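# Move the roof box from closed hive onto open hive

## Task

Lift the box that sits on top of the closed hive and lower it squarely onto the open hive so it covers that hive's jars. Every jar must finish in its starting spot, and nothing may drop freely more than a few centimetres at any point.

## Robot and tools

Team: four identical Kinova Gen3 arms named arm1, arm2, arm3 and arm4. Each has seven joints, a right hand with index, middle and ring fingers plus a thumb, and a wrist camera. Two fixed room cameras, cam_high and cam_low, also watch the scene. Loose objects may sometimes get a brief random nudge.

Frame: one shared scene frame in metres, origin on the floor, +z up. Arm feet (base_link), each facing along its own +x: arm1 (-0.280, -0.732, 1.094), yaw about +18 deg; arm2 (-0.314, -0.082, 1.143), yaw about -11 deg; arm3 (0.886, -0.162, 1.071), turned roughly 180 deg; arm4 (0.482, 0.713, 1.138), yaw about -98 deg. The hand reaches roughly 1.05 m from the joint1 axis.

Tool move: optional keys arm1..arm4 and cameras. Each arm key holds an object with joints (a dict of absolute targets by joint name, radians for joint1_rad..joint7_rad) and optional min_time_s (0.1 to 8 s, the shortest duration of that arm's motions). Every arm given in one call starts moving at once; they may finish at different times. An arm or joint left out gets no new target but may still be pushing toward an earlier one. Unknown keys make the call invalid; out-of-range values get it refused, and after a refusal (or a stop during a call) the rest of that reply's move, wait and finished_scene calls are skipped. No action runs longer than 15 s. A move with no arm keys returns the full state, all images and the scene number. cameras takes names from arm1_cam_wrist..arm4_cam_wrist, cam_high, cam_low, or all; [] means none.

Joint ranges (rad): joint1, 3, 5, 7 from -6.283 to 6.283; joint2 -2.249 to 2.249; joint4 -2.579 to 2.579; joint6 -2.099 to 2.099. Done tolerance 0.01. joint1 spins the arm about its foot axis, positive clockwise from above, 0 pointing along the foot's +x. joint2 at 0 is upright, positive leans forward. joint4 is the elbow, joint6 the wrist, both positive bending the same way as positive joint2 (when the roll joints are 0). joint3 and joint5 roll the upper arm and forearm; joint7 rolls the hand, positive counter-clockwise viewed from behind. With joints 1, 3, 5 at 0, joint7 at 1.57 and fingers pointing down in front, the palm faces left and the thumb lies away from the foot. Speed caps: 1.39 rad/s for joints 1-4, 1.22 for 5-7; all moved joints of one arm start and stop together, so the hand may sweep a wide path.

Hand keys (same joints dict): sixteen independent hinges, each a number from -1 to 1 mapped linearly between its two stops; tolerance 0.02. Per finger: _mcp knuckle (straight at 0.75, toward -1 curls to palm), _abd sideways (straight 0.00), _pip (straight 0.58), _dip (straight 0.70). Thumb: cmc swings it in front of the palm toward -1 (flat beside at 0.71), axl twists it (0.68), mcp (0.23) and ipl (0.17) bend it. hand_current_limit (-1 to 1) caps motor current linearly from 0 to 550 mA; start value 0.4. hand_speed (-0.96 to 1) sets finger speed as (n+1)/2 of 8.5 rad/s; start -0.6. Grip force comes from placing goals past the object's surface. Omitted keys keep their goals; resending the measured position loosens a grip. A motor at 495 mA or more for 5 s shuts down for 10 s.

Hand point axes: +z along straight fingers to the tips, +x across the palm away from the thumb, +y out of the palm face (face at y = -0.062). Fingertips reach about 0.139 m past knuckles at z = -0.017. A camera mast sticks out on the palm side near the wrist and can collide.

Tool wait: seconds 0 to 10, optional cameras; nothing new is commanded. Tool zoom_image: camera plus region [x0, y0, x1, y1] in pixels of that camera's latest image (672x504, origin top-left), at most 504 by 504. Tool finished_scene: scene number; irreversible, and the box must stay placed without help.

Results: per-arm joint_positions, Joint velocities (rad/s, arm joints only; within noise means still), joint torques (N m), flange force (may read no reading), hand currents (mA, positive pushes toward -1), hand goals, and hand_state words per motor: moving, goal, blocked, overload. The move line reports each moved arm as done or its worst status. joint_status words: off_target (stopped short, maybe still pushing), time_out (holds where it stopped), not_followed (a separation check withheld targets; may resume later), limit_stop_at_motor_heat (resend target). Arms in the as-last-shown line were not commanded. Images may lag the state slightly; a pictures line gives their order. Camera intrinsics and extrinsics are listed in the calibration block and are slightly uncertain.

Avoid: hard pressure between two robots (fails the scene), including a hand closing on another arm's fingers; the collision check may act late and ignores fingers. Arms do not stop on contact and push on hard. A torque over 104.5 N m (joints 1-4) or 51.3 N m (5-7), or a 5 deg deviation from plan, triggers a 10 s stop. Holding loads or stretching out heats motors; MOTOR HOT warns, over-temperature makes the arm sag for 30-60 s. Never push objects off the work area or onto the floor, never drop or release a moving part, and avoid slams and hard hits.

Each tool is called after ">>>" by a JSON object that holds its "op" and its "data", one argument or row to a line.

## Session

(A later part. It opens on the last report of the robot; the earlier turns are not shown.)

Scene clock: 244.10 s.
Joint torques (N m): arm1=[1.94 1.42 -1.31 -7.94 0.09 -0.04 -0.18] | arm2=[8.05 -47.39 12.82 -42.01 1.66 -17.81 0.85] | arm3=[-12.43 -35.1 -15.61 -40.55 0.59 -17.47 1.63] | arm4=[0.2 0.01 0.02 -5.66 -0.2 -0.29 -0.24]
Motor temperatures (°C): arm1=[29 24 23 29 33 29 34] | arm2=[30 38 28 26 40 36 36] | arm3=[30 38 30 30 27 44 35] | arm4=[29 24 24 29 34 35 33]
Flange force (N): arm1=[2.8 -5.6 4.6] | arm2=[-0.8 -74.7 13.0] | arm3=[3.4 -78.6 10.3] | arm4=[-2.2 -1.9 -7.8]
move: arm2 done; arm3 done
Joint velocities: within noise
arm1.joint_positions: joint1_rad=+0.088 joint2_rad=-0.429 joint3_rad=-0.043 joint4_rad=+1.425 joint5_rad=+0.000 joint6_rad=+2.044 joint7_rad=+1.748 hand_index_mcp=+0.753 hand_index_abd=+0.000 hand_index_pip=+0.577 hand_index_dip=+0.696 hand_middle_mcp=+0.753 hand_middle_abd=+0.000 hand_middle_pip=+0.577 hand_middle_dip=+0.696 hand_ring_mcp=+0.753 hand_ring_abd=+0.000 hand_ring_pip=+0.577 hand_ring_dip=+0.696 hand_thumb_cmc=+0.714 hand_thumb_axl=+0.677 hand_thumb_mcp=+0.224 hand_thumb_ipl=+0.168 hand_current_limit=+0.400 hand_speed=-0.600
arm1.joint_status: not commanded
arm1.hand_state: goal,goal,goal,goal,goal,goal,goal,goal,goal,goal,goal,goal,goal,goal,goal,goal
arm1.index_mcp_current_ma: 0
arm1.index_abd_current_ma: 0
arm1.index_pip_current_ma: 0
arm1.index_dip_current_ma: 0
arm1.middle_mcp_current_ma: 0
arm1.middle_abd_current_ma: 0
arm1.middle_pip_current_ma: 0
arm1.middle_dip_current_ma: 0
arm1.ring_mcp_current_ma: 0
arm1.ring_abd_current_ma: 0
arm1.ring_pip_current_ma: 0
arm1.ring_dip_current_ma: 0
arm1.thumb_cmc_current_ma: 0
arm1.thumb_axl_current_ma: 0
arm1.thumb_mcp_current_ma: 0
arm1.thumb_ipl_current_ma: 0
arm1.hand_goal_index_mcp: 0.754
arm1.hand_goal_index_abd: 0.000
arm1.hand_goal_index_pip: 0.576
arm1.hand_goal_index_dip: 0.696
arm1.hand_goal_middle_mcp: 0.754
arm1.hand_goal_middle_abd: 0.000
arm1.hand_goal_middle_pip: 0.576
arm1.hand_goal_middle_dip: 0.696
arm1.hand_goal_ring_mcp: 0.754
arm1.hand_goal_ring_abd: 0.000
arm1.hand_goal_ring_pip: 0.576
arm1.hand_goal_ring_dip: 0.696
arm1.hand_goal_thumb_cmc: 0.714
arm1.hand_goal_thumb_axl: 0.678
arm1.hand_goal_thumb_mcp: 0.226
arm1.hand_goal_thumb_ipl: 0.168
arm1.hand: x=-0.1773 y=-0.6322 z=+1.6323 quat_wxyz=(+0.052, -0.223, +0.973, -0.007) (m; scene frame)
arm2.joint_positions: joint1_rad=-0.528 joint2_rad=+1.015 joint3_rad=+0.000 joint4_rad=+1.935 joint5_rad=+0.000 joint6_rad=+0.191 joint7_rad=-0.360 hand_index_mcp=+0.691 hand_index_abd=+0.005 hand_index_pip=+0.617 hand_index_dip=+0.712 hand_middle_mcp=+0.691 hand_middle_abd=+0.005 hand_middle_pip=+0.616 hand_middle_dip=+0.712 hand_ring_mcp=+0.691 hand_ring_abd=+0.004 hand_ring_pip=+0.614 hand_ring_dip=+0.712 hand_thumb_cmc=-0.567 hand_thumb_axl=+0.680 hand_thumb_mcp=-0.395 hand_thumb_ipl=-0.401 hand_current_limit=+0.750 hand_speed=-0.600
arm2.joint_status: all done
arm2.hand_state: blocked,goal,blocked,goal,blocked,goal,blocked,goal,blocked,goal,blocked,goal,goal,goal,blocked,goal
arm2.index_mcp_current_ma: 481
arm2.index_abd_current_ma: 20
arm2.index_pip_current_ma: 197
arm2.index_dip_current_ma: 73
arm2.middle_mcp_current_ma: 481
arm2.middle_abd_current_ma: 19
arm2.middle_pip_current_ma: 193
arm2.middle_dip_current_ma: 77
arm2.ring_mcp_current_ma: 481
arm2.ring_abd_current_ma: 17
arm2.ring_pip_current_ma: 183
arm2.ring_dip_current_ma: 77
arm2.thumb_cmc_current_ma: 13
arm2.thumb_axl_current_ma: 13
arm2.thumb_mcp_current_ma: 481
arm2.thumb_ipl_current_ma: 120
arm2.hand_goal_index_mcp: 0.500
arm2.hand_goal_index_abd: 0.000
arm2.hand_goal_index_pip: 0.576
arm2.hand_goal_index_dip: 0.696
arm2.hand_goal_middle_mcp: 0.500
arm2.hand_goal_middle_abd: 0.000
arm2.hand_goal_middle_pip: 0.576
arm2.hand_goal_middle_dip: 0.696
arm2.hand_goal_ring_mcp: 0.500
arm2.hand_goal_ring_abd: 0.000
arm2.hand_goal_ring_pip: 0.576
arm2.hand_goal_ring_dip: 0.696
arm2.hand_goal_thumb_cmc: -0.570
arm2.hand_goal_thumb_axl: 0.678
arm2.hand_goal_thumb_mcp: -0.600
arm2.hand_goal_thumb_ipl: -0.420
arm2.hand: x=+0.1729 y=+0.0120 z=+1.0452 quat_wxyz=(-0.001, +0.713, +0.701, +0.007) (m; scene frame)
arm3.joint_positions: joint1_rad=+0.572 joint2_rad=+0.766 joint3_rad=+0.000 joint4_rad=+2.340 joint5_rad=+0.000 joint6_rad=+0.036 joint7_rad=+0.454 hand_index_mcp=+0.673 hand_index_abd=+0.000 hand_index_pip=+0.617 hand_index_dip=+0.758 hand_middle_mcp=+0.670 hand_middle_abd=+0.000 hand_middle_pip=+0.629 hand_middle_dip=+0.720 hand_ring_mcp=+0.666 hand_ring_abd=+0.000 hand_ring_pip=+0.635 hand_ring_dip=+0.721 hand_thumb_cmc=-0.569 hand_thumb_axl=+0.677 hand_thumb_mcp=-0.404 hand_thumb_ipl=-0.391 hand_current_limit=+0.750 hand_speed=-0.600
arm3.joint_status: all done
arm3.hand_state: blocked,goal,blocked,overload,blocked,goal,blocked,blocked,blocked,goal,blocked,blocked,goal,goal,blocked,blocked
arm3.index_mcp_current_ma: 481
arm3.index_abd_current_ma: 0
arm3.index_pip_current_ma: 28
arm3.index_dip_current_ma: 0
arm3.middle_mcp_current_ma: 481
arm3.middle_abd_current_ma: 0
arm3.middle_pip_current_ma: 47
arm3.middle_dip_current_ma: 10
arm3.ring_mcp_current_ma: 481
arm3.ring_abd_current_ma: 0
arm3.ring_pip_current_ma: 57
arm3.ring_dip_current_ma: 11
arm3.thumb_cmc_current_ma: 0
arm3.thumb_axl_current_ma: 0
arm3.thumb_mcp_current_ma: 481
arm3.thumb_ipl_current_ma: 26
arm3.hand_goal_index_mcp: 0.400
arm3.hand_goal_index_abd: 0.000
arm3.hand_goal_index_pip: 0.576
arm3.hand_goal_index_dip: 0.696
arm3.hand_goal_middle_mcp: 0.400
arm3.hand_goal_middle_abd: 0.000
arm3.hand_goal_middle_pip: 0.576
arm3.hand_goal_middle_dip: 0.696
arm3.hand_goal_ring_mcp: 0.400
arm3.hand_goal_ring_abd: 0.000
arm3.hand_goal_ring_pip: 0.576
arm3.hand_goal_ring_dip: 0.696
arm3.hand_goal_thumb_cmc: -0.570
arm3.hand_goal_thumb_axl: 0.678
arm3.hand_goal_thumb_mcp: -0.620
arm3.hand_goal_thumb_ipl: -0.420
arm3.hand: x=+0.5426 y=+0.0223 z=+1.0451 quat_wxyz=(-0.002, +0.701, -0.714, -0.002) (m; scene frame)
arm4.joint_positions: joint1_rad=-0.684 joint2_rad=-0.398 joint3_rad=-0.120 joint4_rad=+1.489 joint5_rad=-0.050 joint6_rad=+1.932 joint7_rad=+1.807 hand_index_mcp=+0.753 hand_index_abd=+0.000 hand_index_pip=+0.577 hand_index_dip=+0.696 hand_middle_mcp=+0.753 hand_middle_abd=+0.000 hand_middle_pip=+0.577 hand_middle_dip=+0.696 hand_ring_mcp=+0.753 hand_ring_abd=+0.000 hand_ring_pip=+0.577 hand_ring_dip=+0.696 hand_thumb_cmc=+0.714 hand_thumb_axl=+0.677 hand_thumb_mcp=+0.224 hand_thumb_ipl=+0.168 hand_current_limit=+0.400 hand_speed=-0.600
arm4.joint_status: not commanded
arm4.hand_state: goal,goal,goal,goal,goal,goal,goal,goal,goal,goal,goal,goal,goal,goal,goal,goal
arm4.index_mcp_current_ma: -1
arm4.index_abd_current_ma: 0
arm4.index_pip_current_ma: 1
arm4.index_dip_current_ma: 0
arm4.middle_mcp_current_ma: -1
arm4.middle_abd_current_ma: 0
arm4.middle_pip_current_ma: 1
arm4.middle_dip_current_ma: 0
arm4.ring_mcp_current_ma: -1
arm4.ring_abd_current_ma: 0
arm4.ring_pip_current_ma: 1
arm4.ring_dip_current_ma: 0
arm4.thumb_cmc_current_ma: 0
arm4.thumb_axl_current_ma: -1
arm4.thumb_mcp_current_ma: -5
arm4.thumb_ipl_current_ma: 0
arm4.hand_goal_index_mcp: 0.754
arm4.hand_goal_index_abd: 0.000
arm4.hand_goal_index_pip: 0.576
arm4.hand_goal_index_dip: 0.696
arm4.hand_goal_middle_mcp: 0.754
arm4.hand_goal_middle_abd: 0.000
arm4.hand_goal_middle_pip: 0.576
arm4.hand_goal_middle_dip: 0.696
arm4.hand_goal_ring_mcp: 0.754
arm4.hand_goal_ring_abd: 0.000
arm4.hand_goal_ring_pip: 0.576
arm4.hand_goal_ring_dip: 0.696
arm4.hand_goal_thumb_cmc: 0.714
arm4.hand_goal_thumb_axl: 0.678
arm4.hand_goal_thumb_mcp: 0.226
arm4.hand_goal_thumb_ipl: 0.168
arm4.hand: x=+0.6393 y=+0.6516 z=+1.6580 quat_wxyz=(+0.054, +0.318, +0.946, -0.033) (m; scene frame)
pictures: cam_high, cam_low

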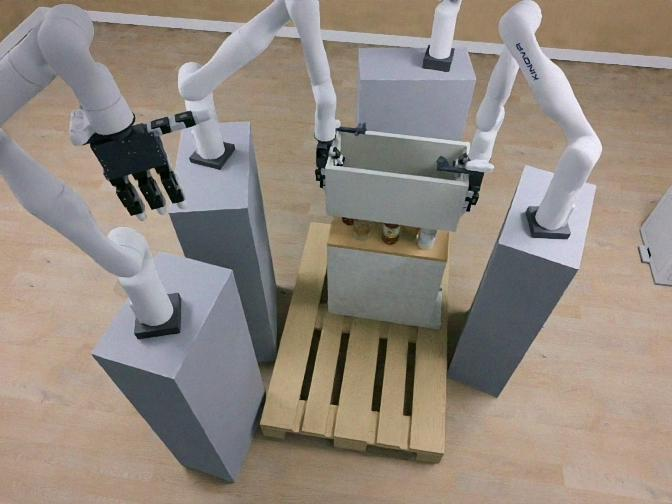

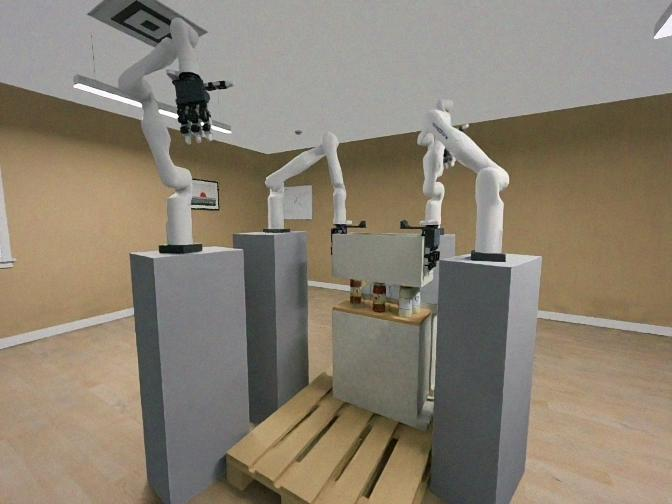

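>>> {"op": "move", "data": {
  "arm2": {"joints": {"joint1_rad": -0.527, "joint2_rad": 1.1398, "joint4_rad": 1.8928, "joint6_rad": 0.109, "joint7_rad": -0.3588}, "min_time_s": 1.5},
  "arm3": {"joints": {"joint1_rad": 0.5713, "joint2_rad": 0.9297, "joint4_rad": 2.3218, "joint6_rad": -0.1099, "joint7_rad": 0.4533}, "min_time_s": 1.5}
}}

>>> {"op": "move", "data": {
  "arm2": {"joints": {"joint1_rad": -0.5261, "joint2_rad": 1.2635, "joint4_rad": 1.8308, "joint6_rad": 0.0473, "joint7_rad": -0.3579}, "min_time_s": 1.5},
  "arm3": {"joints": {"joint1_rad": 0.5704, "joint2_rad": 1.0871, "joint4_rad": 2.2788, "joint6_rad": -0.2243, "joint7_rad": 0.4524}, "min_time_s": 1.5}
}}

>>> {"op": "move", "data": {
  "arm2": {"joints": {"joint1_rad": -0.5252, "joint2_rad": 1.3852, "joint4_rad": 1.7508, "joint6_rad": 0.0056, "joint7_rad": -0.357}, "min_time_s": 1.6},
  "arm3": {"joints": {"joint1_rad": 0.5697, "joint2_rad": 1.2343, "joint4_rad": 2.2136, "joint6_rad": -0.3063, "joint7_rad": 0.4517}, "min_time_s": 1.6},
  "cameras": ["cam_high", "cam_low"]
}}

>>> {"op": "zoom_image", "data": {
  "camera": "cam_high",
  "region": [315, 180, 465, 290]
}}

>>> {"op": "zoom_image", "data": {
  "camera": "cam_low",
  "region": [320, 240, 450, 340]
}}

Scene clock: 261.40 s.
Joint torques (N m): arm1=[1.99 1.44 -1.37 -7.95 0.08 -0.04 -0.18] | arm2=[7.64 -49.45 12.95 -38.03 0.99 -16.72 0.61] | arm3=[-10.83 -37.95 -14.6 -35.53 1.48 -16.57 1.29] | arm4=[0.18 -0.02 -0.04 -5.62 -0.24 -0.27 -0.26]
Motor temperatures (°C): arm1=[29 24 23 29 33 29 34] | arm2=[30 39 28 29 40 39 36] | arm3=[30 38 29 32 27 45 35] | arm4=[29 24 24 29 34 35 33]
Flange force (N): arm1=[2.9 -5.8 4.7] | arm2=[0.0 -67.6 13.2] | arm3=[2.7 -70.5 9.3] | arm4=[-2.3 -2.1 -7.9]
move: arm2 done; arm3 done
Joint velocities: within noise
arm1, arm4: as last shown
arm2.joint_positions: joint1_rad=-0.527 joint2_rad=+1.140 joint3_rad=+0.000 joint4_rad=+1.893 joint5_rad=+0.000 joint6_rad=+0.109 joint7_rad=-0.359 hand_index_mcp=+0.689 hand_index_abd=+0.005 hand_index_pip=+0.618 hand_index_dip=+0.712 hand_middle_mcp=+0.688 hand_middle_abd=+0.005 hand_middle_pip=+0.617 hand_middle_dip=+0.713 hand_ring_mcp=+0.689 hand_ring_abd=+0.005 hand_ring_pip=+0.615 hand_ring_dip=+0.713 hand_thumb_cmc=-0.567 hand_thumb_axl=+0.680 hand_thumb_mcp=-0.395 hand_thumb_ipl=-0.400 hand_current_limit=+0.750 hand_speed=-0.600
arm2.joint_status: all done
arm2.hand_state: blocked,goal,blocked,goal,blocked,goal,blocked,goal,blocked,goal,blocked,goal,goal,goal,blocked,blocked
arm2.index_mcp_current_ma: 481
arm2.index_abd_current_ma: 21
arm2.index_pip_current_ma: 201
arm2.index_dip_current_ma: 77
arm2.middle_mcp_current_ma: 481
arm2.middle_abd_current_ma: 20
arm2.middle_pip_current_ma: 198
arm2.middle_dip_current_ma: 78
arm2.ring_mcp_current_ma: 481
arm2.ring_abd_current_ma: 18
arm2.ring_pip_current_ma: 187
arm2.ring_dip_current_ma: 78
arm2.thumb_cmc_current_ma: 13
arm2.thumb_axl_current_ma: 13
arm2.thumb_mcp_current_ma: 481
arm2.thumb_ipl_current_ma: 128
arm2.hand_goal_index_mcp: 0.500
arm2.hand_goal_index_abd: 0.000
arm2.hand_goal_index_pip: 0.576
arm2.hand_goal_index_dip: 0.696
arm2.hand_goal_middle_mcp: 0.500
arm2.hand_goal_middle_abd: 0.000
arm2.hand_goal_middle_pip: 0.576
arm2.hand_goal_middle_dip: 0.696
arm2.hand_goal_ring_mcp: 0.500
arm2.hand_goal_ring_abd: 0.000
arm2.hand_goal_ring_pip: 0.576
arm2.hand_goal_ring_dip: 0.696
arm2.hand_goal_thumb_cmc: -0.570
arm2.hand_goal_thumb_axl: 0.678
arm2.hand_goal_thumb_mcp: -0.600
arm2.hand_goal_thumb_ipl: -0.420
arm2.hand: x=+0.1729 y=+0.0119 z=+0.9952 quat_wxyz=(-0.001, +0.713, +0.701, +0.007) (m; scene frame)
arm3.joint_positions: joint1_rad=+0.571 joint2_rad=+0.930 joint3_rad=+0.000 joint4_rad=+2.322 joint5_rad=+0.000 joint6_rad=-0.110 joint7_rad=+0.453 hand_index_mcp=+0.671 hand_index_abd=+0.000 hand_index_pip=+0.617 hand_index_dip=+0.759 hand_middle_mcp=+0.668 hand_middle_abd=+0.000 hand_middle_pip=+0.629 hand_middle_dip=+0.720 hand_ring_mcp=+0.664 hand_ring_abd=+0.000 hand_ring_pip=+0.635 hand_ring_dip=+0.721 hand_thumb_cmc=-0.569 hand_thumb_axl=+0.677 hand_thumb_mcp=-0.404 hand_thumb_ipl=-0.391 hand_current_limit=+0.750 hand_speed=-0.600
arm3.joint_status: all done
arm3.hand_state: blocked,goal,blocked,overload,blocked,goal,blocked,blocked,blocked,goal,blocked,blocked,goal,goal,blocked,blocked
arm3.index_mcp_current_ma: 481
arm3.index_abd_current_ma: 0
arm3.index_pip_current_ma: 28
arm3.index_dip_current_ma: 0
arm3.middle_mcp_current_ma: 481
arm3.middle_abd_current_ma: 0
arm3.middle_pip_current_ma: 47
arm3.middle_dip_current_ma: 10
arm3.ring_mcp_current_ma: 481
arm3.ring_abd_current_ma: 0
arm3.ring_pip_current_ma: 58
arm3.ring_dip_current_ma: 11
arm3.thumb_cmc_current_ma: 0
arm3.thumb_axl_current_ma: 0
arm3.thumb_mcp_current_ma: 481
arm3.thumb_ipl_current_ma: 26
arm3.hand_goal_index_mcp: 0.400
arm3.hand_goal_index_abd: 0.000
arm3.hand_goal_index_pip: 0.576
arm3.hand_goal_index_dip: 0.696
arm3.hand_goal_middle_mcp: 0.400
arm3.hand_goal_middle_abd: 0.000
arm3.hand_goal_middle_pip: 0.576
arm3.hand_goal_middle_dip: 0.696
arm3.hand_goal_ring_mcp: 0.400
arm3.hand_goal_ring_abd: 0.000
arm3.hand_goal_ring_pip: 0.576
arm3.hand_goal_ring_dip: 0.696
arm3.hand_goal_thumb_cmc: -0.570
arm3.hand_goal_thumb_axl: 0.678
arm3.hand_goal_thumb_mcp: -0.620
arm3.hand_goal_thumb_ipl: -0.420
arm3.hand: x=+0.5425 y=+0.0223 z=+0.9951 quat_wxyz=(-0.002, +0.701, -0.714, -0.003) (m; scene frame)
pictures: none

Scene clock: 263.20 s.
Joint torques (N m): arm1=[1.96 1.43 -1.31 -7.97 0.1 -0.03 -0.18] | arm2=[7.13 -50.8 12.83 -34.4 0.52 -15.43 0.51] | arm3=[-9.69 -40.02 -13.77 -30.97 2 -15.56 1.03] | arm4=[0.29 -0.08 0.02 -5.69 -0.21 -0.27 -0.21]
Motor temperatures (°C): arm1=[29 24 23 29 33 29 34] | arm2=[30 39 28 29 40 39 36] | arm3=[30 38 29 32 27 45 35] | arm4=[29 24 24 29 34 35 33]
Flange force (N): arm1=[2.8 -5.6 4.8] | arm2=[0.3 -62.0 13.4] | arm3=[1.9 -63.9 8.8] | arm4=[-2.4 -1.8 -7.7]
move: arm2 done; arm3 done
Joint velocities: within noise
arm1, arm4: as last shown
arm2.joint_positions: joint1_rad=-0.526 joint2_rad=+1.263 joint3_rad=+0.000 joint4_rad=+1.831 joint5_rad=+0.000 joint6_rad=+0.047 joint7_rad=-0.358 hand_index_mcp=+0.688 hand_index_abd=+0.005 hand_index_pip=+0.619 hand_index_dip=+0.712 hand_middle_mcp=+0.688 hand_middle_abd=+0.005 hand_middle_pip=+0.618 hand_middle_dip=+0.713 hand_ring_mcp=+0.689 hand_ring_abd=+0.005 hand_ring_pip=+0.616 hand_ring_dip=+0.713 hand_thumb_cmc=-0.567 hand_thumb_axl=+0.680 hand_thumb_mcp=-0.395 hand_thumb_ipl=-0.400 hand_current_limit=+0.750 hand_speed=-0.600
arm2.joint_status: all done
arm2.hand_state: blocked,goal,blocked,goal,blocked,goal,blocked,goal,blocked,goal,blocked,goal,goal,goal,blocked,blocked
arm2.index_mcp_current_ma: 481
arm2.index_abd_current_ma: 21
arm2.index_pip_current_ma: 206
arm2.index_dip_current_ma: 77
arm2.middle_mcp_current_ma: 481
arm2.middle_abd_current_ma: 20
arm2.middle_pip_current_ma: 202
arm2.middle_dip_current_ma: 78
arm2.ring_mcp_current_ma: 481
arm2.ring_abd_current_ma: 18
arm2.ring_pip_current_ma: 191
arm2.ring_dip_current_ma: 78
arm2.thumb_cmc_current_ma: 13
arm2.thumb_axl_current_ma: 13
arm2.thumb_mcp_current_ma: 481
arm2.thumb_ipl_current_ma: 128
arm2.hand_goal_index_mcp: 0.500
arm2.hand_goal_index_abd: 0.000
arm2.hand_goal_index_pip: 0.576
arm2.hand_goal_index_dip: 0.696
arm2.hand_goal_middle_mcp: 0.500
arm2.hand_goal_middle_abd: 0.000
arm2.hand_goal_middle_pip: 0.576
arm2.hand_goal_middle_dip: 0.696
arm2.hand_goal_ring_mcp: 0.500
arm2.hand_goal_ring_abd: 0.000
arm2.hand_goal_ring_pip: 0.576
arm2.hand_goal_ring_dip: 0.696
arm2.hand_goal_thumb_cmc: -0.570
arm2.hand_goal_thumb_axl: 0.678
arm2.hand_goal_thumb_mcp: -0.600
arm2.hand_goal_thumb_ipl: -0.420
arm2.hand: x=+0.1730 y=+0.0118 z=+0.9452 quat_wxyz=(-0.001, +0.713, +0.701, +0.007) (m; scene frame)
arm3.joint_positions: joint1_rad=+0.570 joint2_rad=+1.087 joint3_rad=+0.000 joint4_rad=+2.279 joint5_rad=+0.000 joint6_rad=-0.224 joint7_rad=+0.452 hand_index_mcp=+0.671 hand_index_abd=+0.000 hand_index_pip=+0.617 hand_index_dip=+0.759 hand_middle_mcp=+0.668 hand_middle_abd=+0.000 hand_middle_pip=+0.630 hand_middle_dip=+0.720 hand_ring_mcp=+0.664 hand_ring_abd=+0.000 hand_ring_pip=+0.636 hand_ring_dip=+0.721 hand_thumb_cmc=-0.569 hand_thumb_axl=+0.677 hand_thumb_mcp=-0.404 hand_thumb_ipl=-0.391 hand_current_limit=+0.750 hand_speed=-0.600
arm3.joint_status: all done
arm3.hand_state: blocked,goal,blocked,overload,blocked,goal,blocked,blocked,blocked,goal,blocked,blocked,goal,goal,blocked,blocked
arm3.index_mcp_current_ma: 481
arm3.index_abd_current_ma: 0
arm3.index_pip_current_ma: 29
arm3.index_dip_current_ma: 0
arm3.middle_mcp_current_ma: 481
arm3.middle_abd_current_ma: 0
arm3.middle_pip_current_ma: 48
arm3.middle_dip_current_ma: 10
arm3.ring_mcp_current_ma: 481
arm3.ring_abd_current_ma: 0
arm3.ring_pip_current_ma: 59
arm3.ring_dip_current_ma: 11
arm3.thumb_cmc_current_ma: 0
arm3.thumb_axl_current_ma: 0
arm3.thumb_mcp_current_ma: 481
arm3.thumb_ipl_current_ma: 26
arm3.hand_goal_index_mcp: 0.400
arm3.hand_goal_index_abd: 0.000
arm3.hand_goal_index_pip: 0.576
arm3.hand_goal_index_dip: 0.696
arm3.hand_goal_middle_mcp: 0.400
arm3.hand_goal_middle_abd: 0.000
arm3.hand_goal_middle_pip: 0.576
arm3.hand_goal_middle_dip: 0.696
arm3.hand_goal_ring_mcp: 0.400
arm3.hand_goal_ring_abd: 0.000
arm3.hand_goal_ring_pip: 0.576
arm3.hand_goal_ring_dip: 0.696
arm3.hand_goal_thumb_cmc: -0.570
arm3.hand_goal_thumb_axl: 0.678
arm3.hand_goal_thumb_mcp: -0.620
arm3.hand_goal_thumb_ipl: -0.420
arm3.hand: x=+0.5425 y=+0.0224 z=+0.9451 quat_wxyz=(-0.002, +0.701, -0.714, -0.003) (m; scene frame)
pictures: none

Scene clock: 265.10 s.
Joint torques (N m): arm1=[1.96 1.39 -1.31 -7.94 0.07 -0.01 -0.21] | arm2=[6.49 -51.06 12.25 -30.48 0.17 -13.99 0.36] | arm3=[-8.27 -41.01 -12.57 -26.28 2.1 -14.24 0.82] | arm4=[0.18 -0.02 0 -5.64 -0.23 -0.24 -0.31]
Motor temperatures (°C): arm1=[29 24 23 29 33 29 34] | arm2=[30 39 28 29 40 39 36] | arm3=[30 38 29 33 27 46 35] | arm4=[29 24 24 29 34 35 33]
Flange force (N): arm1=[2.7 -5.7 4.6] | arm2=[0.5 -55.4 13.4] | arm3=[1.6 -56.3 9.0] | arm4=[-2.3 -2.2 -7.8]
move: arm2 done; arm3 done
Joint velocities: within noise
arm1, arm4: as last shown
arm2.joint_positions: joint1_rad=-0.525 joint2_rad=+1.385 joint3_rad=+0.000 joint4_rad=+1.751 joint5_rad=+0.000 joint6_rad=+0.006 joint7_rad=-0.357 hand_index_mcp=+0.688 hand_index_abd=+0.005 hand_index_pip=+0.620 hand_index_dip=+0.712 hand_middle_mcp=+0.688 hand_middle_abd=+0.005 hand_middle_pip=+0.619 hand_middle_dip=+0.713 hand_ring_mcp=+0.689 hand_ring_abd=+0.005 hand_ring_pip=+0.617 hand_ring_dip=+0.713 hand_thumb_cmc=-0.567 hand_thumb_axl=+0.680 hand_thumb_mcp=-0.395 hand_thumb_ipl=-0.400 hand_current_limit=+0.750 hand_speed=-0.600
arm2.joint_status: all done
arm2.hand_state: blocked,goal,blocked,goal,blocked,goal,blocked,goal,blocked,goal,blocked,goal,goal,goal,blocked,blocked
arm2.index_mcp_current_ma: 481
arm2.index_abd_current_ma: 21
arm2.index_pip_current_ma: 212
arm2.index_dip_current_ma: 77
arm2.middle_mcp_current_ma: 481
arm2.middle_abd_current_ma: 20
arm2.middle_pip_current_ma: 208
arm2.middle_dip_current_ma: 78
arm2.ring_mcp_current_ma: 481
arm2.ring_abd_current_ma: 19
arm2.ring_pip_current_ma: 197
arm2.ring_dip_current_ma: 78
arm2.thumb_cmc_current_ma: 13
arm2.thumb_axl_current_ma: 13
arm2.thumb_mcp_current_ma: 481
arm2.thumb_ipl_current_ma: 128
arm2.hand_goal_index_mcp: 0.500
arm2.hand_goal_index_abd: 0.000
arm2.hand_goal_index_pip: 0.576
arm2.hand_goal_index_dip: 0.696
arm2.hand_goal_middle_mcp: 0.500
arm2.hand_goal_middle_abd: 0.000
arm2.hand_goal_middle_pip: 0.576
arm2.hand_goal_middle_dip: 0.696
arm2.hand_goal_ring_mcp: 0.500
arm2.hand_goal_ring_abd: 0.000
arm2.hand_goal_ring_pip: 0.576
arm2.hand_goal_ring_dip: 0.696
arm2.hand_goal_thumb_cmc: -0.570
arm2.hand_goal_thumb_axl: 0.678
arm2.hand_goal_thumb_mcp: -0.600
arm2.hand_goal_thumb_ipl: -0.420
arm2.hand: x=+0.1730 y=+0.0118 z=+0.8952 quat_wxyz=(-0.001, +0.713, +0.701, +0.007) (m; scene frame)
arm3.joint_positions: joint1_rad=+0.570 joint2_rad=+1.234 joint3_rad=+0.000 joint4_rad=+2.214 joint5_rad=+0.000 joint6_rad=-0.306 joint7_rad=+0.452 hand_index_mcp=+0.671 hand_index_abd=+0.000 hand_index_pip=+0.618 hand_index_dip=+0.758 hand_middle_mcp=+0.668 hand_middle_abd=+0.000 hand_middle_pip=+0.631 hand_middle_dip=+0.720 hand_ring_mcp=+0.664 hand_ring_abd=+0.000 hand_ring_pip=+0.637 hand_ring_dip=+0.721 hand_thumb_cmc=-0.569 hand_thumb_axl=+0.677 hand_thumb_mcp=-0.404 hand_thumb_ipl=-0.391 hand_current_limit=+0.750 hand_speed=-0.600
arm3.joint_status: all done
arm3.hand_state: blocked,goal,blocked,overload,blocked,goal,blocked,blocked,blocked,goal,blocked,blocked,goal,goal,blocked,blocked
arm3.index_mcp_current_ma: 481
arm3.index_abd_current_ma: 0
arm3.index_pip_current_ma: 30
arm3.index_dip_current_ma: 0
arm3.middle_mcp_current_ma: 481
arm3.middle_abd_current_ma: 0
arm3.middle_pip_current_ma: 49
arm3.middle_dip_current_ma: 10
arm3.ring_mcp_current_ma: 481
arm3.ring_abd_current_ma: 0
arm3.ring_pip_current_ma: 61
arm3.ring_dip_current_ma: 11
arm3.thumb_cmc_current_ma: 0
arm3.thumb_axl_current_ma: 0
arm3.thumb_mcp_current_ma: 481
arm3.thumb_ipl_current_ma: 26
arm3.hand_goal_index_mcp: 0.400
arm3.hand_goal_index_abd: 0.000
arm3.hand_goal_index_pip: 0.576
arm3.hand_goal_index_dip: 0.696
arm3.hand_goal_middle_mcp: 0.400
arm3.hand_goal_middle_abd: 0.000
arm3.hand_goal_middle_pip: 0.576
arm3.hand_goal_middle_dip: 0.696
arm3.hand_goal_ring_mcp: 0.400
arm3.hand_goal_ring_abd: 0.000
arm3.hand_goal_ring_pip: 0.576
arm3.hand_goal_ring_dip: 0.696
arm3.hand_goal_thumb_cmc: -0.570
arm3.hand_goal_thumb_axl: 0.678
arm3.hand_goal_thumb_mcp: -0.620
arm3.hand_goal_thumb_ipl: -0.420
arm3.hand: x=+0.5426 y=+0.0224 z=+0.8951 quat_wxyz=(-0.002, +0.701, -0.714, -0.003) (m; scene frame)
pictures: cam_high, cam_low

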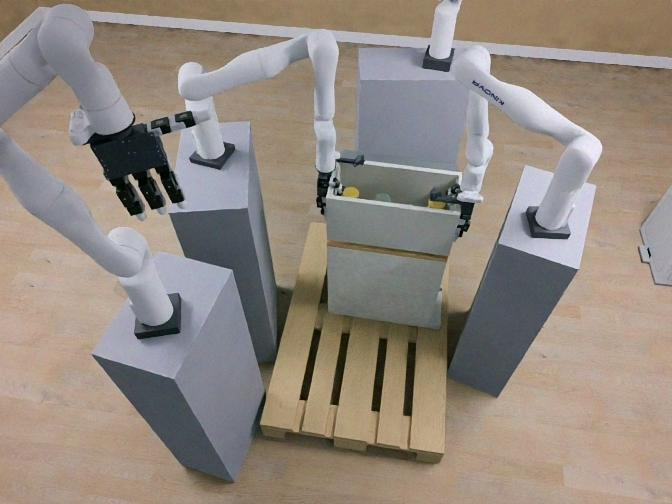

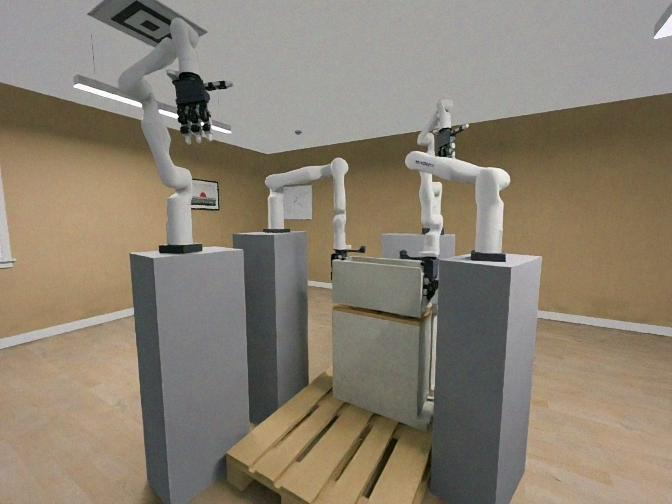

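Scaled by 3.360 from the camera's 672x504 image, which has a finer 960x720 frame.

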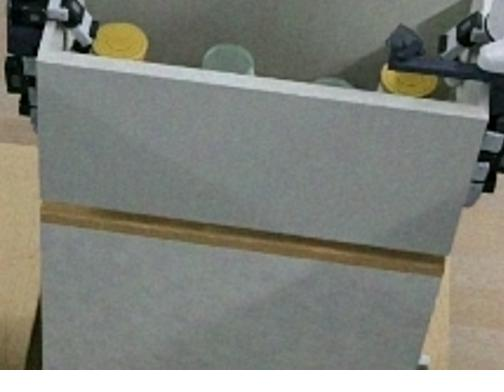

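Scaled by 3.877 from the camera's 672x504 image, which has a finer 960x720 frame.

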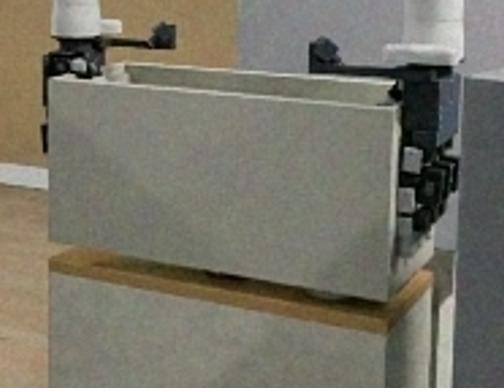

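>>> {"op": "move", "data": {
  "arm2": {"joints": {"joint1_rad": -0.5249, "joint2_rad": 1.431, "joint4_rad": 1.7154, "joint6_rad": -0.0047, "joint7_rad": -0.3567}, "min_time_s": 1.5},
  "arm3": {"joints": {"joint1_rad": 0.5695, "joint2_rad": 1.2873, "joint4_rad": 2.1833, "joint6_rad": -0.329, "joint7_rad": 0.4515}, "min_time_s": 1.5},
  "cameras": ["cam_high", "cam_low"]
}}

>>> {"op": "zoom_image", "data": {
  "camera": "cam_low",
  "region": [320, 270, 450, 340]
}}

>>> {"op": "zoom_image", "data": {
  "camera": "cam_high",
  "region": [315, 220, 465, 290]
}}

Scene clock: 272.00 s.
Joint torques (N m): arm1=[1.96 1.4 -1.32 -7.93 0.09 -0.04 -0.18] | arm2=[6.39 -51.3 12.31 -29.53 0.06 -13.58 0.3] | arm3=[-8.03 -41.61 -12.13 -25.14 2.13 -14.05 0.79] | arm4=[0.16 -0.14 -0.01 -5.66 -0.23 -0.26 -0.27]
Motor temperatures (°C): arm1=[29 24 23 29 33 29 34] | arm2=[29 40 28 29 40 39 36] | arm3=[30 38 29 33 27 46 35] | arm4=[29 24 24 29 34 35 33]
Flange force (N): arm1=[2.8 -5.6 4.5] | arm2=[0.6 -54.0 13.3] | arm3=[1.3 -54.3 9.1] | arm4=[-2.5 -2.1 -7.9]
move: arm2 done; arm3 done
Joint velocities: within noise
arm1, arm4: as last shown
arm2.joint_positions: joint1_rad=-0.525 joint2_rad=+1.431 joint3_rad=+0.000 joint4_rad=+1.715 joint5_rad=+0.000 joint6_rad=-0.005 joint7_rad=-0.357 hand_index_mcp=+0.688 hand_index_abd=+0.005 hand_index_pip=+0.620 hand_index_dip=+0.713 hand_middle_mcp=+0.688 hand_middle_abd=+0.005 hand_middle_pip=+0.620 hand_middle_dip=+0.713 hand_ring_mcp=+0.689 hand_ring_abd=+0.005 hand_ring_pip=+0.617 hand_ring_dip=+0.713 hand_thumb_cmc=-0.567 hand_thumb_axl=+0.680 hand_thumb_mcp=-0.395 hand_thumb_ipl=-0.400 hand_current_limit=+0.750 hand_speed=-0.600
arm2.joint_status: all done
arm2.hand_state: blocked,goal,blocked,goal,blocked,goal,blocked,goal,blocked,goal,blocked,goal,goal,goal,blocked,blocked
arm2.index_mcp_current_ma: 481
arm2.index_abd_current_ma: 22
arm2.index_pip_current_ma: 212
arm2.index_dip_current_ma: 77
arm2.middle_mcp_current_ma: 481
arm2.middle_abd_current_ma: 20
arm2.middle_pip_current_ma: 208
arm2.middle_dip_current_ma: 79
arm2.ring_mcp_current_ma: 481
arm2.ring_abd_current_ma: 19
arm2.ring_pip_current_ma: 197
arm2.ring_dip_current_ma: 79
arm2.thumb_cmc_current_ma: 13
arm2.thumb_axl_current_ma: 13
arm2.thumb_mcp_current_ma: 481
arm2.thumb_ipl_current_ma: 128
arm2.hand_goal_index_mcp: 0.500
arm2.hand_goal_index_abd: 0.000
arm2.hand_goal_index_pip: 0.576
arm2.hand_goal_index_dip: 0.696
arm2.hand_goal_middle_mcp: 0.500
arm2.hand_goal_middle_abd: 0.000
arm2.hand_goal_middle_pip: 0.576
arm2.hand_goal_middle_dip: 0.696
arm2.hand_goal_ring_mcp: 0.500
arm2.hand_goal_ring_abd: 0.000
arm2.hand_goal_ring_pip: 0.576
arm2.hand_goal_ring_dip: 0.696
arm2.hand_goal_thumb_cmc: -0.570
arm2.hand_goal_thumb_axl: 0.678
arm2.hand_goal_thumb_mcp: -0.600
arm2.hand_goal_thumb_ipl: -0.420
arm2.hand: x=+0.1730 y=+0.0119 z=+0.8762 quat_wxyz=(-0.001, +0.713, +0.701, +0.007) (m; scene frame)
arm3.joint_positions: joint1_rad=+0.569 joint2_rad=+1.287 joint3_rad=+0.000 joint4_rad=+2.183 joint5_rad=+0.000 joint6_rad=-0.329 joint7_rad=+0.451 hand_index_mcp=+0.671 hand_index_abd=+0.000 hand_index_pip=+0.618 hand_index_dip=+0.758 hand_middle_mcp=+0.668 hand_middle_abd=+0.000 hand_middle_pip=+0.631 hand_middle_dip=+0.720 hand_ring_mcp=+0.664 hand_ring_abd=+0.000 hand_ring_pip=+0.637 hand_ring_dip=+0.721 hand_thumb_cmc=-0.569 hand_thumb_axl=+0.677 hand_thumb_mcp=-0.404 hand_thumb_ipl=-0.391 hand_current_limit=+0.750 hand_speed=-0.600
arm3.joint_status: all done
arm3.hand_state: blocked,goal,blocked,overload,blocked,goal,blocked,blocked,blocked,goal,blocked,blocked,goal,goal,blocked,blocked
arm3.index_mcp_current_ma: 481
arm3.index_abd_current_ma: 0
arm3.index_pip_current_ma: 30
arm3.index_dip_current_ma: 0
arm3.middle_mcp_current_ma: 481
arm3.middle_abd_current_ma: 0
arm3.middle_pip_current_ma: 49
arm3.middle_dip_current_ma: 10
arm3.ring_mcp_current_ma: 481
arm3.ring_abd_current_ma: 0
arm3.ring_pip_current_ma: 61
arm3.ring_dip_current_ma: 11
arm3.thumb_cmc_current_ma: 0
arm3.thumb_axl_current_ma: 0
arm3.thumb_mcp_current_ma: 481
arm3.thumb_ipl_current_ma: 26
arm3.hand_goal_index_mcp: 0.400
arm3.hand_goal_index_abd: 0.000
arm3.hand_goal_index_pip: 0.576
arm3.hand_goal_index_dip: 0.696
arm3.hand_goal_middle_mcp: 0.400
arm3.hand_goal_middle_abd: 0.000
arm3.hand_goal_middle_pip: 0.576
arm3.hand_goal_middle_dip: 0.696
arm3.hand_goal_ring_mcp: 0.400
arm3.hand_goal_ring_abd: 0.000
arm3.hand_goal_ring_pip: 0.576
arm3.hand_goal_ring_dip: 0.696
arm3.hand_goal_thumb_cmc: -0.570
arm3.hand_goal_thumb_axl: 0.678
arm3.hand_goal_thumb_mcp: -0.620
arm3.hand_goal_thumb_ipl: -0.420
arm3.hand: x=+0.5426 y=+0.0225 z=+0.8761 quat_wxyz=(-0.002, +0.701, -0.714, -0.002) (m; scene frame)
pictures: cam_high, cam_low

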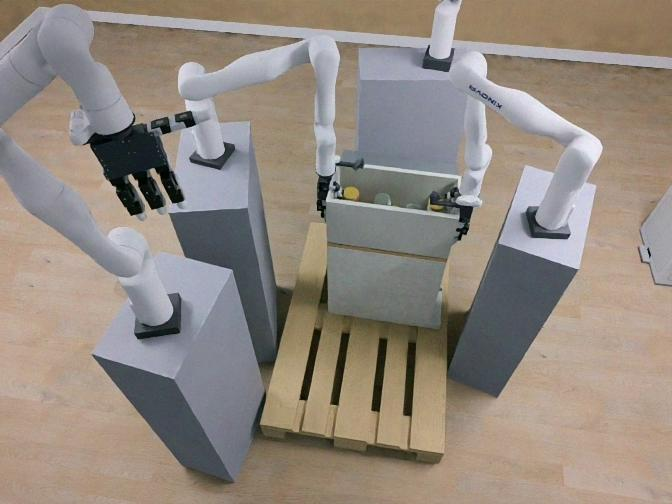

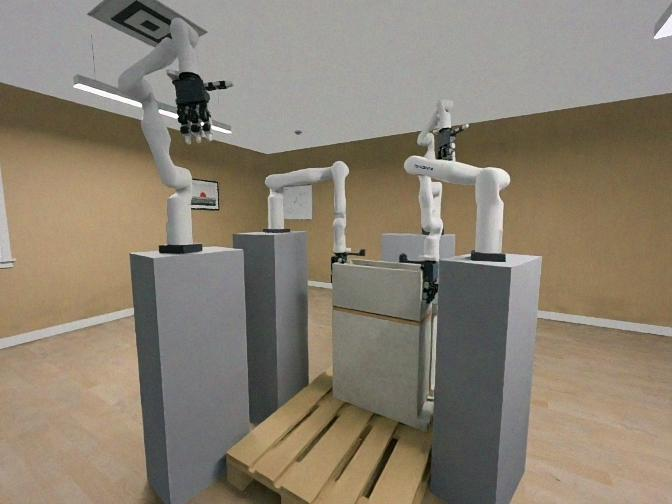

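Scaled by 3.877 from the camera's 672x504 image, which has a finer 960x720 frame.

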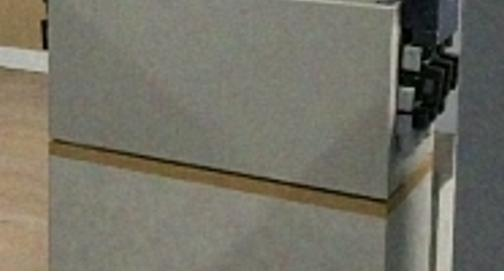

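Scaled by 3.360 from the camera's 672x504 image, which has a finer 960x720 frame.

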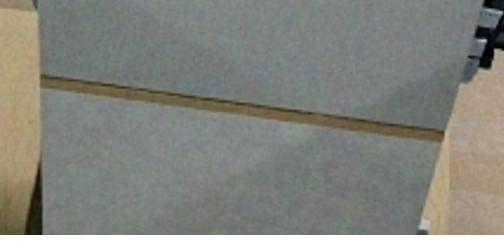

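>>> {"op": "move", "data": {
  "arm2": {"joints": {"joint1_rad": -0.5248, "joint2_rad": 1.4406, "joint4_rad": 1.7079, "joint6_rad": -0.0069, "joint7_rad": -0.3566}, "min_time_s": 1},
  "arm3": {"joints": {"joint1_rad": 0.5694, "joint2_rad": 1.2985, "joint4_rad": 2.1769, "joint6_rad": -0.3338, "joint7_rad": 0.4514}, "min_time_s": 1}
}}

Scene clock: 276.83 s.
Joint torques (N m): arm1=[1.96 1.42 -1.33 -7.93 0.06 -0.02 -0.18] | arm2=[6.06 -50.83 11.98 -28.68 0.09 -13.25 0.35] | arm3=[-7.83 -41.19 -11.88 -24.23 2.08 -13.7 0.74] | arm4=[0.12 -0.05 0.03 -5.6 -0.18 -0.23 -0.29]
Motor temperatures (°C): arm1=[29 24 23 29 33 29 34] | arm2=[29 40 28 30 40 40 36] | arm3=[30 38 29 33 27 46 35] | arm4=[29 24 24 29 34 35 33]
Flange force (N): arm1=[2.8 -5.7 4.6] | arm2=[0.4 -52.2 13.4] | arm3=[1.0 -52.7 9.1] | arm4=[-2.4 -2.0 -8.0]
move: arm2 done; arm3 done
Joint velocities: within noise
arm1, arm4: as last shown
arm2.joint_positions: joint1_rad=-0.525 joint2_rad=+1.441 joint3_rad=+0.000 joint4_rad=+1.708 joint5_rad=+0.000 joint6_rad=-0.007 joint7_rad=-0.357 hand_index_mcp=+0.688 hand_index_abd=+0.005 hand_index_pip=+0.621 hand_index_dip=+0.713 hand_middle_mcp=+0.688 hand_middle_abd=+0.005 hand_middle_pip=+0.620 hand_middle_dip=+0.713 hand_ring_mcp=+0.689 hand_ring_abd=+0.005 hand_ring_pip=+0.618 hand_ring_dip=+0.713 hand_thumb_cmc=-0.567 hand_thumb_axl=+0.680 hand_thumb_mcp=-0.395 hand_thumb_ipl=-0.400 hand_current_limit=+0.750 hand_speed=-0.600
arm2.joint_status: all done
arm2.hand_state: blocked,goal,blocked,goal,blocked,goal,blocked,goal,blocked,goal,blocked,goal,goal,goal,blocked,blocked
arm2.index_mcp_current_ma: 481
arm2.index_abd_current_ma: 22
arm2.index_pip_current_ma: 215
arm2.index_dip_current_ma: 77
arm2.middle_mcp_current_ma: 481
arm2.middle_abd_current_ma: 20
arm2.middle_pip_current_ma: 211
arm2.middle_dip_current_ma: 79
arm2.ring_mcp_current_ma: 481
arm2.ring_abd_current_ma: 19
arm2.ring_pip_current_ma: 200
arm2.ring_dip_current_ma: 79
arm2.thumb_cmc_current_ma: 13
arm2.thumb_axl_current_ma: 13
arm2.thumb_mcp_current_ma: 481
arm2.thumb_ipl_current_ma: 128
arm2.hand_goal_index_mcp: 0.500
arm2.hand_goal_index_abd: 0.000
arm2.hand_goal_index_pip: 0.576
arm2.hand_goal_index_dip: 0.696
arm2.hand_goal_middle_mcp: 0.500
arm2.hand_goal_middle_abd: 0.000
arm2.hand_goal_middle_pip: 0.576
arm2.hand_goal_middle_dip: 0.696
arm2.hand_goal_ring_mcp: 0.500
arm2.hand_goal_ring_abd: 0.000
arm2.hand_goal_ring_pip: 0.576
arm2.hand_goal_ring_dip: 0.696
arm2.hand_goal_thumb_cmc: -0.570
arm2.hand_goal_thumb_axl: 0.678
arm2.hand_goal_thumb_mcp: -0.600
arm2.hand_goal_thumb_ipl: -0.420
arm2.hand: x=+0.1730 y=+0.0118 z=+0.8722 quat_wxyz=(-0.001, +0.713, +0.701, +0.007) (m; scene frame)
arm3.joint_positions: joint1_rad=+0.569 joint2_rad=+1.298 joint3_rad=+0.000 joint4_rad=+2.177 joint5_rad=+0.000 joint6_rad=-0.334 joint7_rad=+0.451 hand_index_mcp=+0.671 hand_index_abd=+0.000 hand_index_pip=+0.619 hand_index_dip=+0.757 hand_middle_mcp=+0.668 hand_middle_abd=+0.000 hand_middle_pip=+0.631 hand_middle_dip=+0.720 hand_ring_mcp=+0.664 hand_ring_abd=+0.000 hand_ring_pip=+0.637 hand_ring_dip=+0.721 hand_thumb_cmc=-0.569 hand_thumb_axl=+0.677 hand_thumb_mcp=-0.404 hand_thumb_ipl=-0.391 hand_current_limit=+0.750 hand_speed=-0.600
arm3.joint_status: all done
arm3.hand_state: blocked,goal,blocked,overload,blocked,goal,blocked,blocked,blocked,goal,blocked,blocked,goal,goal,blocked,blocked
arm3.index_mcp_current_ma: 481
arm3.index_abd_current_ma: 0
arm3.index_pip_current_ma: 31
arm3.index_dip_current_ma: 0
arm3.middle_mcp_current_ma: 481
arm3.middle_abd_current_ma: 0
arm3.middle_pip_current_ma: 50
arm3.middle_dip_current_ma: 10
arm3.ring_mcp_current_ma: 481
arm3.ring_abd_current_ma: 0
arm3.ring_pip_current_ma: 61
arm3.ring_dip_current_ma: 11
arm3.thumb_cmc_current_ma: 0
arm3.thumb_axl_current_ma: 0
arm3.thumb_mcp_current_ma: 481
arm3.thumb_ipl_current_ma: 26
arm3.hand_goal_index_mcp: 0.400
arm3.hand_goal_index_abd: 0.000
arm3.hand_goal_index_pip: 0.576
arm3.hand_goal_index_dip: 0.696
arm3.hand_goal_middle_mcp: 0.400
arm3.hand_goal_middle_abd: 0.000
arm3.hand_goal_middle_pip: 0.576
arm3.hand_goal_middle_dip: 0.696
arm3.hand_goal_ring_mcp: 0.400
arm3.hand_goal_ring_abd: 0.000
arm3.hand_goal_ring_pip: 0.576
arm3.hand_goal_ring_dip: 0.696
arm3.hand_goal_thumb_cmc: -0.570
arm3.hand_goal_thumb_axl: 0.678
arm3.hand_goal_thumb_mcp: -0.620
arm3.hand_goal_thumb_ipl: -0.420
arm3.hand: x=+0.5427 y=+0.0224 z=+0.8721 quat_wxyz=(-0.002, +0.701, -0.714, -0.003) (m; scene frame)
pictures: none

>>> {"op": "move", "data": {
  "arm2": {"joints": {"joint2_rad": 1.4502, "joint4_rad": 1.7003, "joint6_rad": -0.0089}, "min_time_s": 1},
  "arm3": {"joints": {"joint2_rad": 1.3097, "joint4_rad": 2.1705, "joint6_rad": -0.3386}, "min_time_s": 1}
}}

Scene clock: 280.07 s.
Joint torques (N m): arm1=[1.95 1.43 -1.34 -7.95 0.09 -0.02 -0.15] | arm2=[8.52 -43.98 13.94 -37.47 -0.07 -16.31 0.2] | arm3=[-7.51 -26.47 -12.17 -27.95 2.09 -12.98 0.75] | arm4=[0.17 -0.07 -0.04 -5.56 -0.19 -0.28 -0.21]
Motor temperatures (°C): arm1=[29 24 23 29 33 29 34] | arm2=[29 40 28 30 40 40 36] | arm3=[30 38 29 33 27 46 35] | arm4=[29 24 24 29 34 35 33]
Flange force (N): arm1=[2.8 -5.6 4.7] | arm2=[0.3 -71.4 -22.4] | arm3=[1.4 -51.3 -37.3] | arm4=[-2.5 -2.0 -8.3]
move: arm2 done; arm3 done
Joint velocities: within noise
arm1, arm4: as last shown
arm2.joint_positions: joint1_rad=-0.525 joint2_rad=+1.450 joint3_rad=+0.000 joint4_rad=+1.700 joint5_rad=+0.000 joint6_rad=-0.009 joint7_rad=-0.357 hand_index_mcp=+0.688 hand_index_abd=+0.006 hand_index_pip=+0.621 hand_index_dip=+0.713 hand_middle_mcp=+0.688 hand_middle_abd=+0.006 hand_middle_pip=+0.621 hand_middle_dip=+0.713 hand_ring_mcp=+0.689 hand_ring_abd=+0.005 hand_ring_pip=+0.618 hand_ring_dip=+0.713 hand_thumb_cmc=-0.567 hand_thumb_axl=+0.680 hand_thumb_mcp=-0.395 hand_thumb_ipl=-0.400 hand_current_limit=+0.750 hand_speed=-0.600
arm2.joint_status: all done
arm2.hand_state: blocked,goal,blocked,goal,blocked,goal,blocked,goal,blocked,goal,blocked,goal,goal,goal,blocked,blocked
arm2.index_mcp_current_ma: 481
arm2.index_abd_current_ma: 23
arm2.index_pip_current_ma: 217
arm2.index_dip_current_ma: 77
arm2.middle_mcp_current_ma: 481
arm2.middle_abd_current_ma: 22
arm2.middle_pip_current_ma: 213
arm2.middle_dip_current_ma: 79
arm2.ring_mcp_current_ma: 481
arm2.ring_abd_current_ma: 20
arm2.ring_pip_current_ma: 202
arm2.ring_dip_current_ma: 79
arm2.thumb_cmc_current_ma: 13
arm2.thumb_axl_current_ma: 13
arm2.thumb_mcp_current_ma: 481
arm2.thumb_ipl_current_ma: 128
arm2.hand_goal_index_mcp: 0.500
arm2.hand_goal_index_abd: 0.000
arm2.hand_goal_index_pip: 0.576
arm2.hand_goal_index_dip: 0.696
arm2.hand_goal_middle_mcp: 0.500
arm2.hand_goal_middle_abd: 0.000
arm2.hand_goal_middle_pip: 0.576
arm2.hand_goal_middle_dip: 0.696
arm2.hand_goal_ring_mcp: 0.500
arm2.hand_goal_ring_abd: 0.000
arm2.hand_goal_ring_pip: 0.576
arm2.hand_goal_ring_dip: 0.696
arm2.hand_goal_thumb_cmc: -0.570
arm2.hand_goal_thumb_axl: 0.678
arm2.hand_goal_thumb_mcp: -0.600
arm2.hand_goal_thumb_ipl: -0.420
arm2.hand: x=+0.1729 y=+0.0118 z=+0.8682 quat_wxyz=(-0.001, +0.713, +0.701, +0.007) (m; scene frame)
arm3.joint_positions: joint1_rad=+0.569 joint2_rad=+1.310 joint3_rad=+0.000 joint4_rad=+2.170 joint5_rad=+0.000 joint6_rad=-0.339 joint7_rad=+0.451 hand_index_mcp=+0.671 hand_index_abd=-0.002 hand_index_pip=+0.625 hand_index_dip=+0.748 hand_middle_mcp=+0.668 hand_middle_abd=-0.002 hand_middle_pip=+0.635 hand_middle_dip=+0.720 hand_ring_mcp=+0.664 hand_ring_abd=-0.002 hand_ring_pip=+0.640 hand_ring_dip=+0.721 hand_thumb_cmc=-0.569 hand_thumb_axl=+0.677 hand_thumb_mcp=-0.404 hand_thumb_ipl=-0.391 hand_current_limit=+0.750 hand_speed=-0.600
arm3.joint_status: all done
arm3.hand_state: blocked,goal,blocked,overload,blocked,goal,blocked,blocked,blocked,goal,blocked,blocked,goal,goal,blocked,blocked
arm3.index_mcp_current_ma: 481
arm3.index_abd_current_ma: 0
arm3.index_pip_current_ma: 41
arm3.index_dip_current_ma: 0
arm3.middle_mcp_current_ma: 481
arm3.middle_abd_current_ma: 0
arm3.middle_pip_current_ma: 57
arm3.middle_dip_current_ma: 10
arm3.ring_mcp_current_ma: 481
arm3.ring_abd_current_ma: 0
arm3.ring_pip_current_ma: 67
arm3.ring_dip_current_ma: 11
arm3.thumb_cmc_current_ma: 0
arm3.thumb_axl_current_ma: 0
arm3.thumb_mcp_current_ma: 481
arm3.thumb_ipl_current_ma: 26
arm3.hand_goal_index_mcp: 0.400
arm3.hand_goal_index_abd: 0.000
arm3.hand_goal_index_pip: 0.576
arm3.hand_goal_index_dip: 0.696
arm3.hand_goal_middle_mcp: 0.400
arm3.hand_goal_middle_abd: 0.000
arm3.hand_goal_middle_pip: 0.576
arm3.hand_goal_middle_dip: 0.696
arm3.hand_goal_ring_mcp: 0.400
arm3.hand_goal_ring_abd: 0.000
arm3.hand_goal_ring_pip: 0.576
arm3.hand_goal_ring_dip: 0.696
arm3.hand_goal_thumb_cmc: -0.570
arm3.hand_goal_thumb_axl: 0.678
arm3.hand_goal_thumb_mcp: -0.620
arm3.hand_goal_thumb_ipl: -0.420
arm3.hand: x=+0.5429 y=+0.0224 z=+0.8680 quat_wxyz=(-0.002, +0.701, -0.714, -0.003) (m; scene frame)
pictures: none


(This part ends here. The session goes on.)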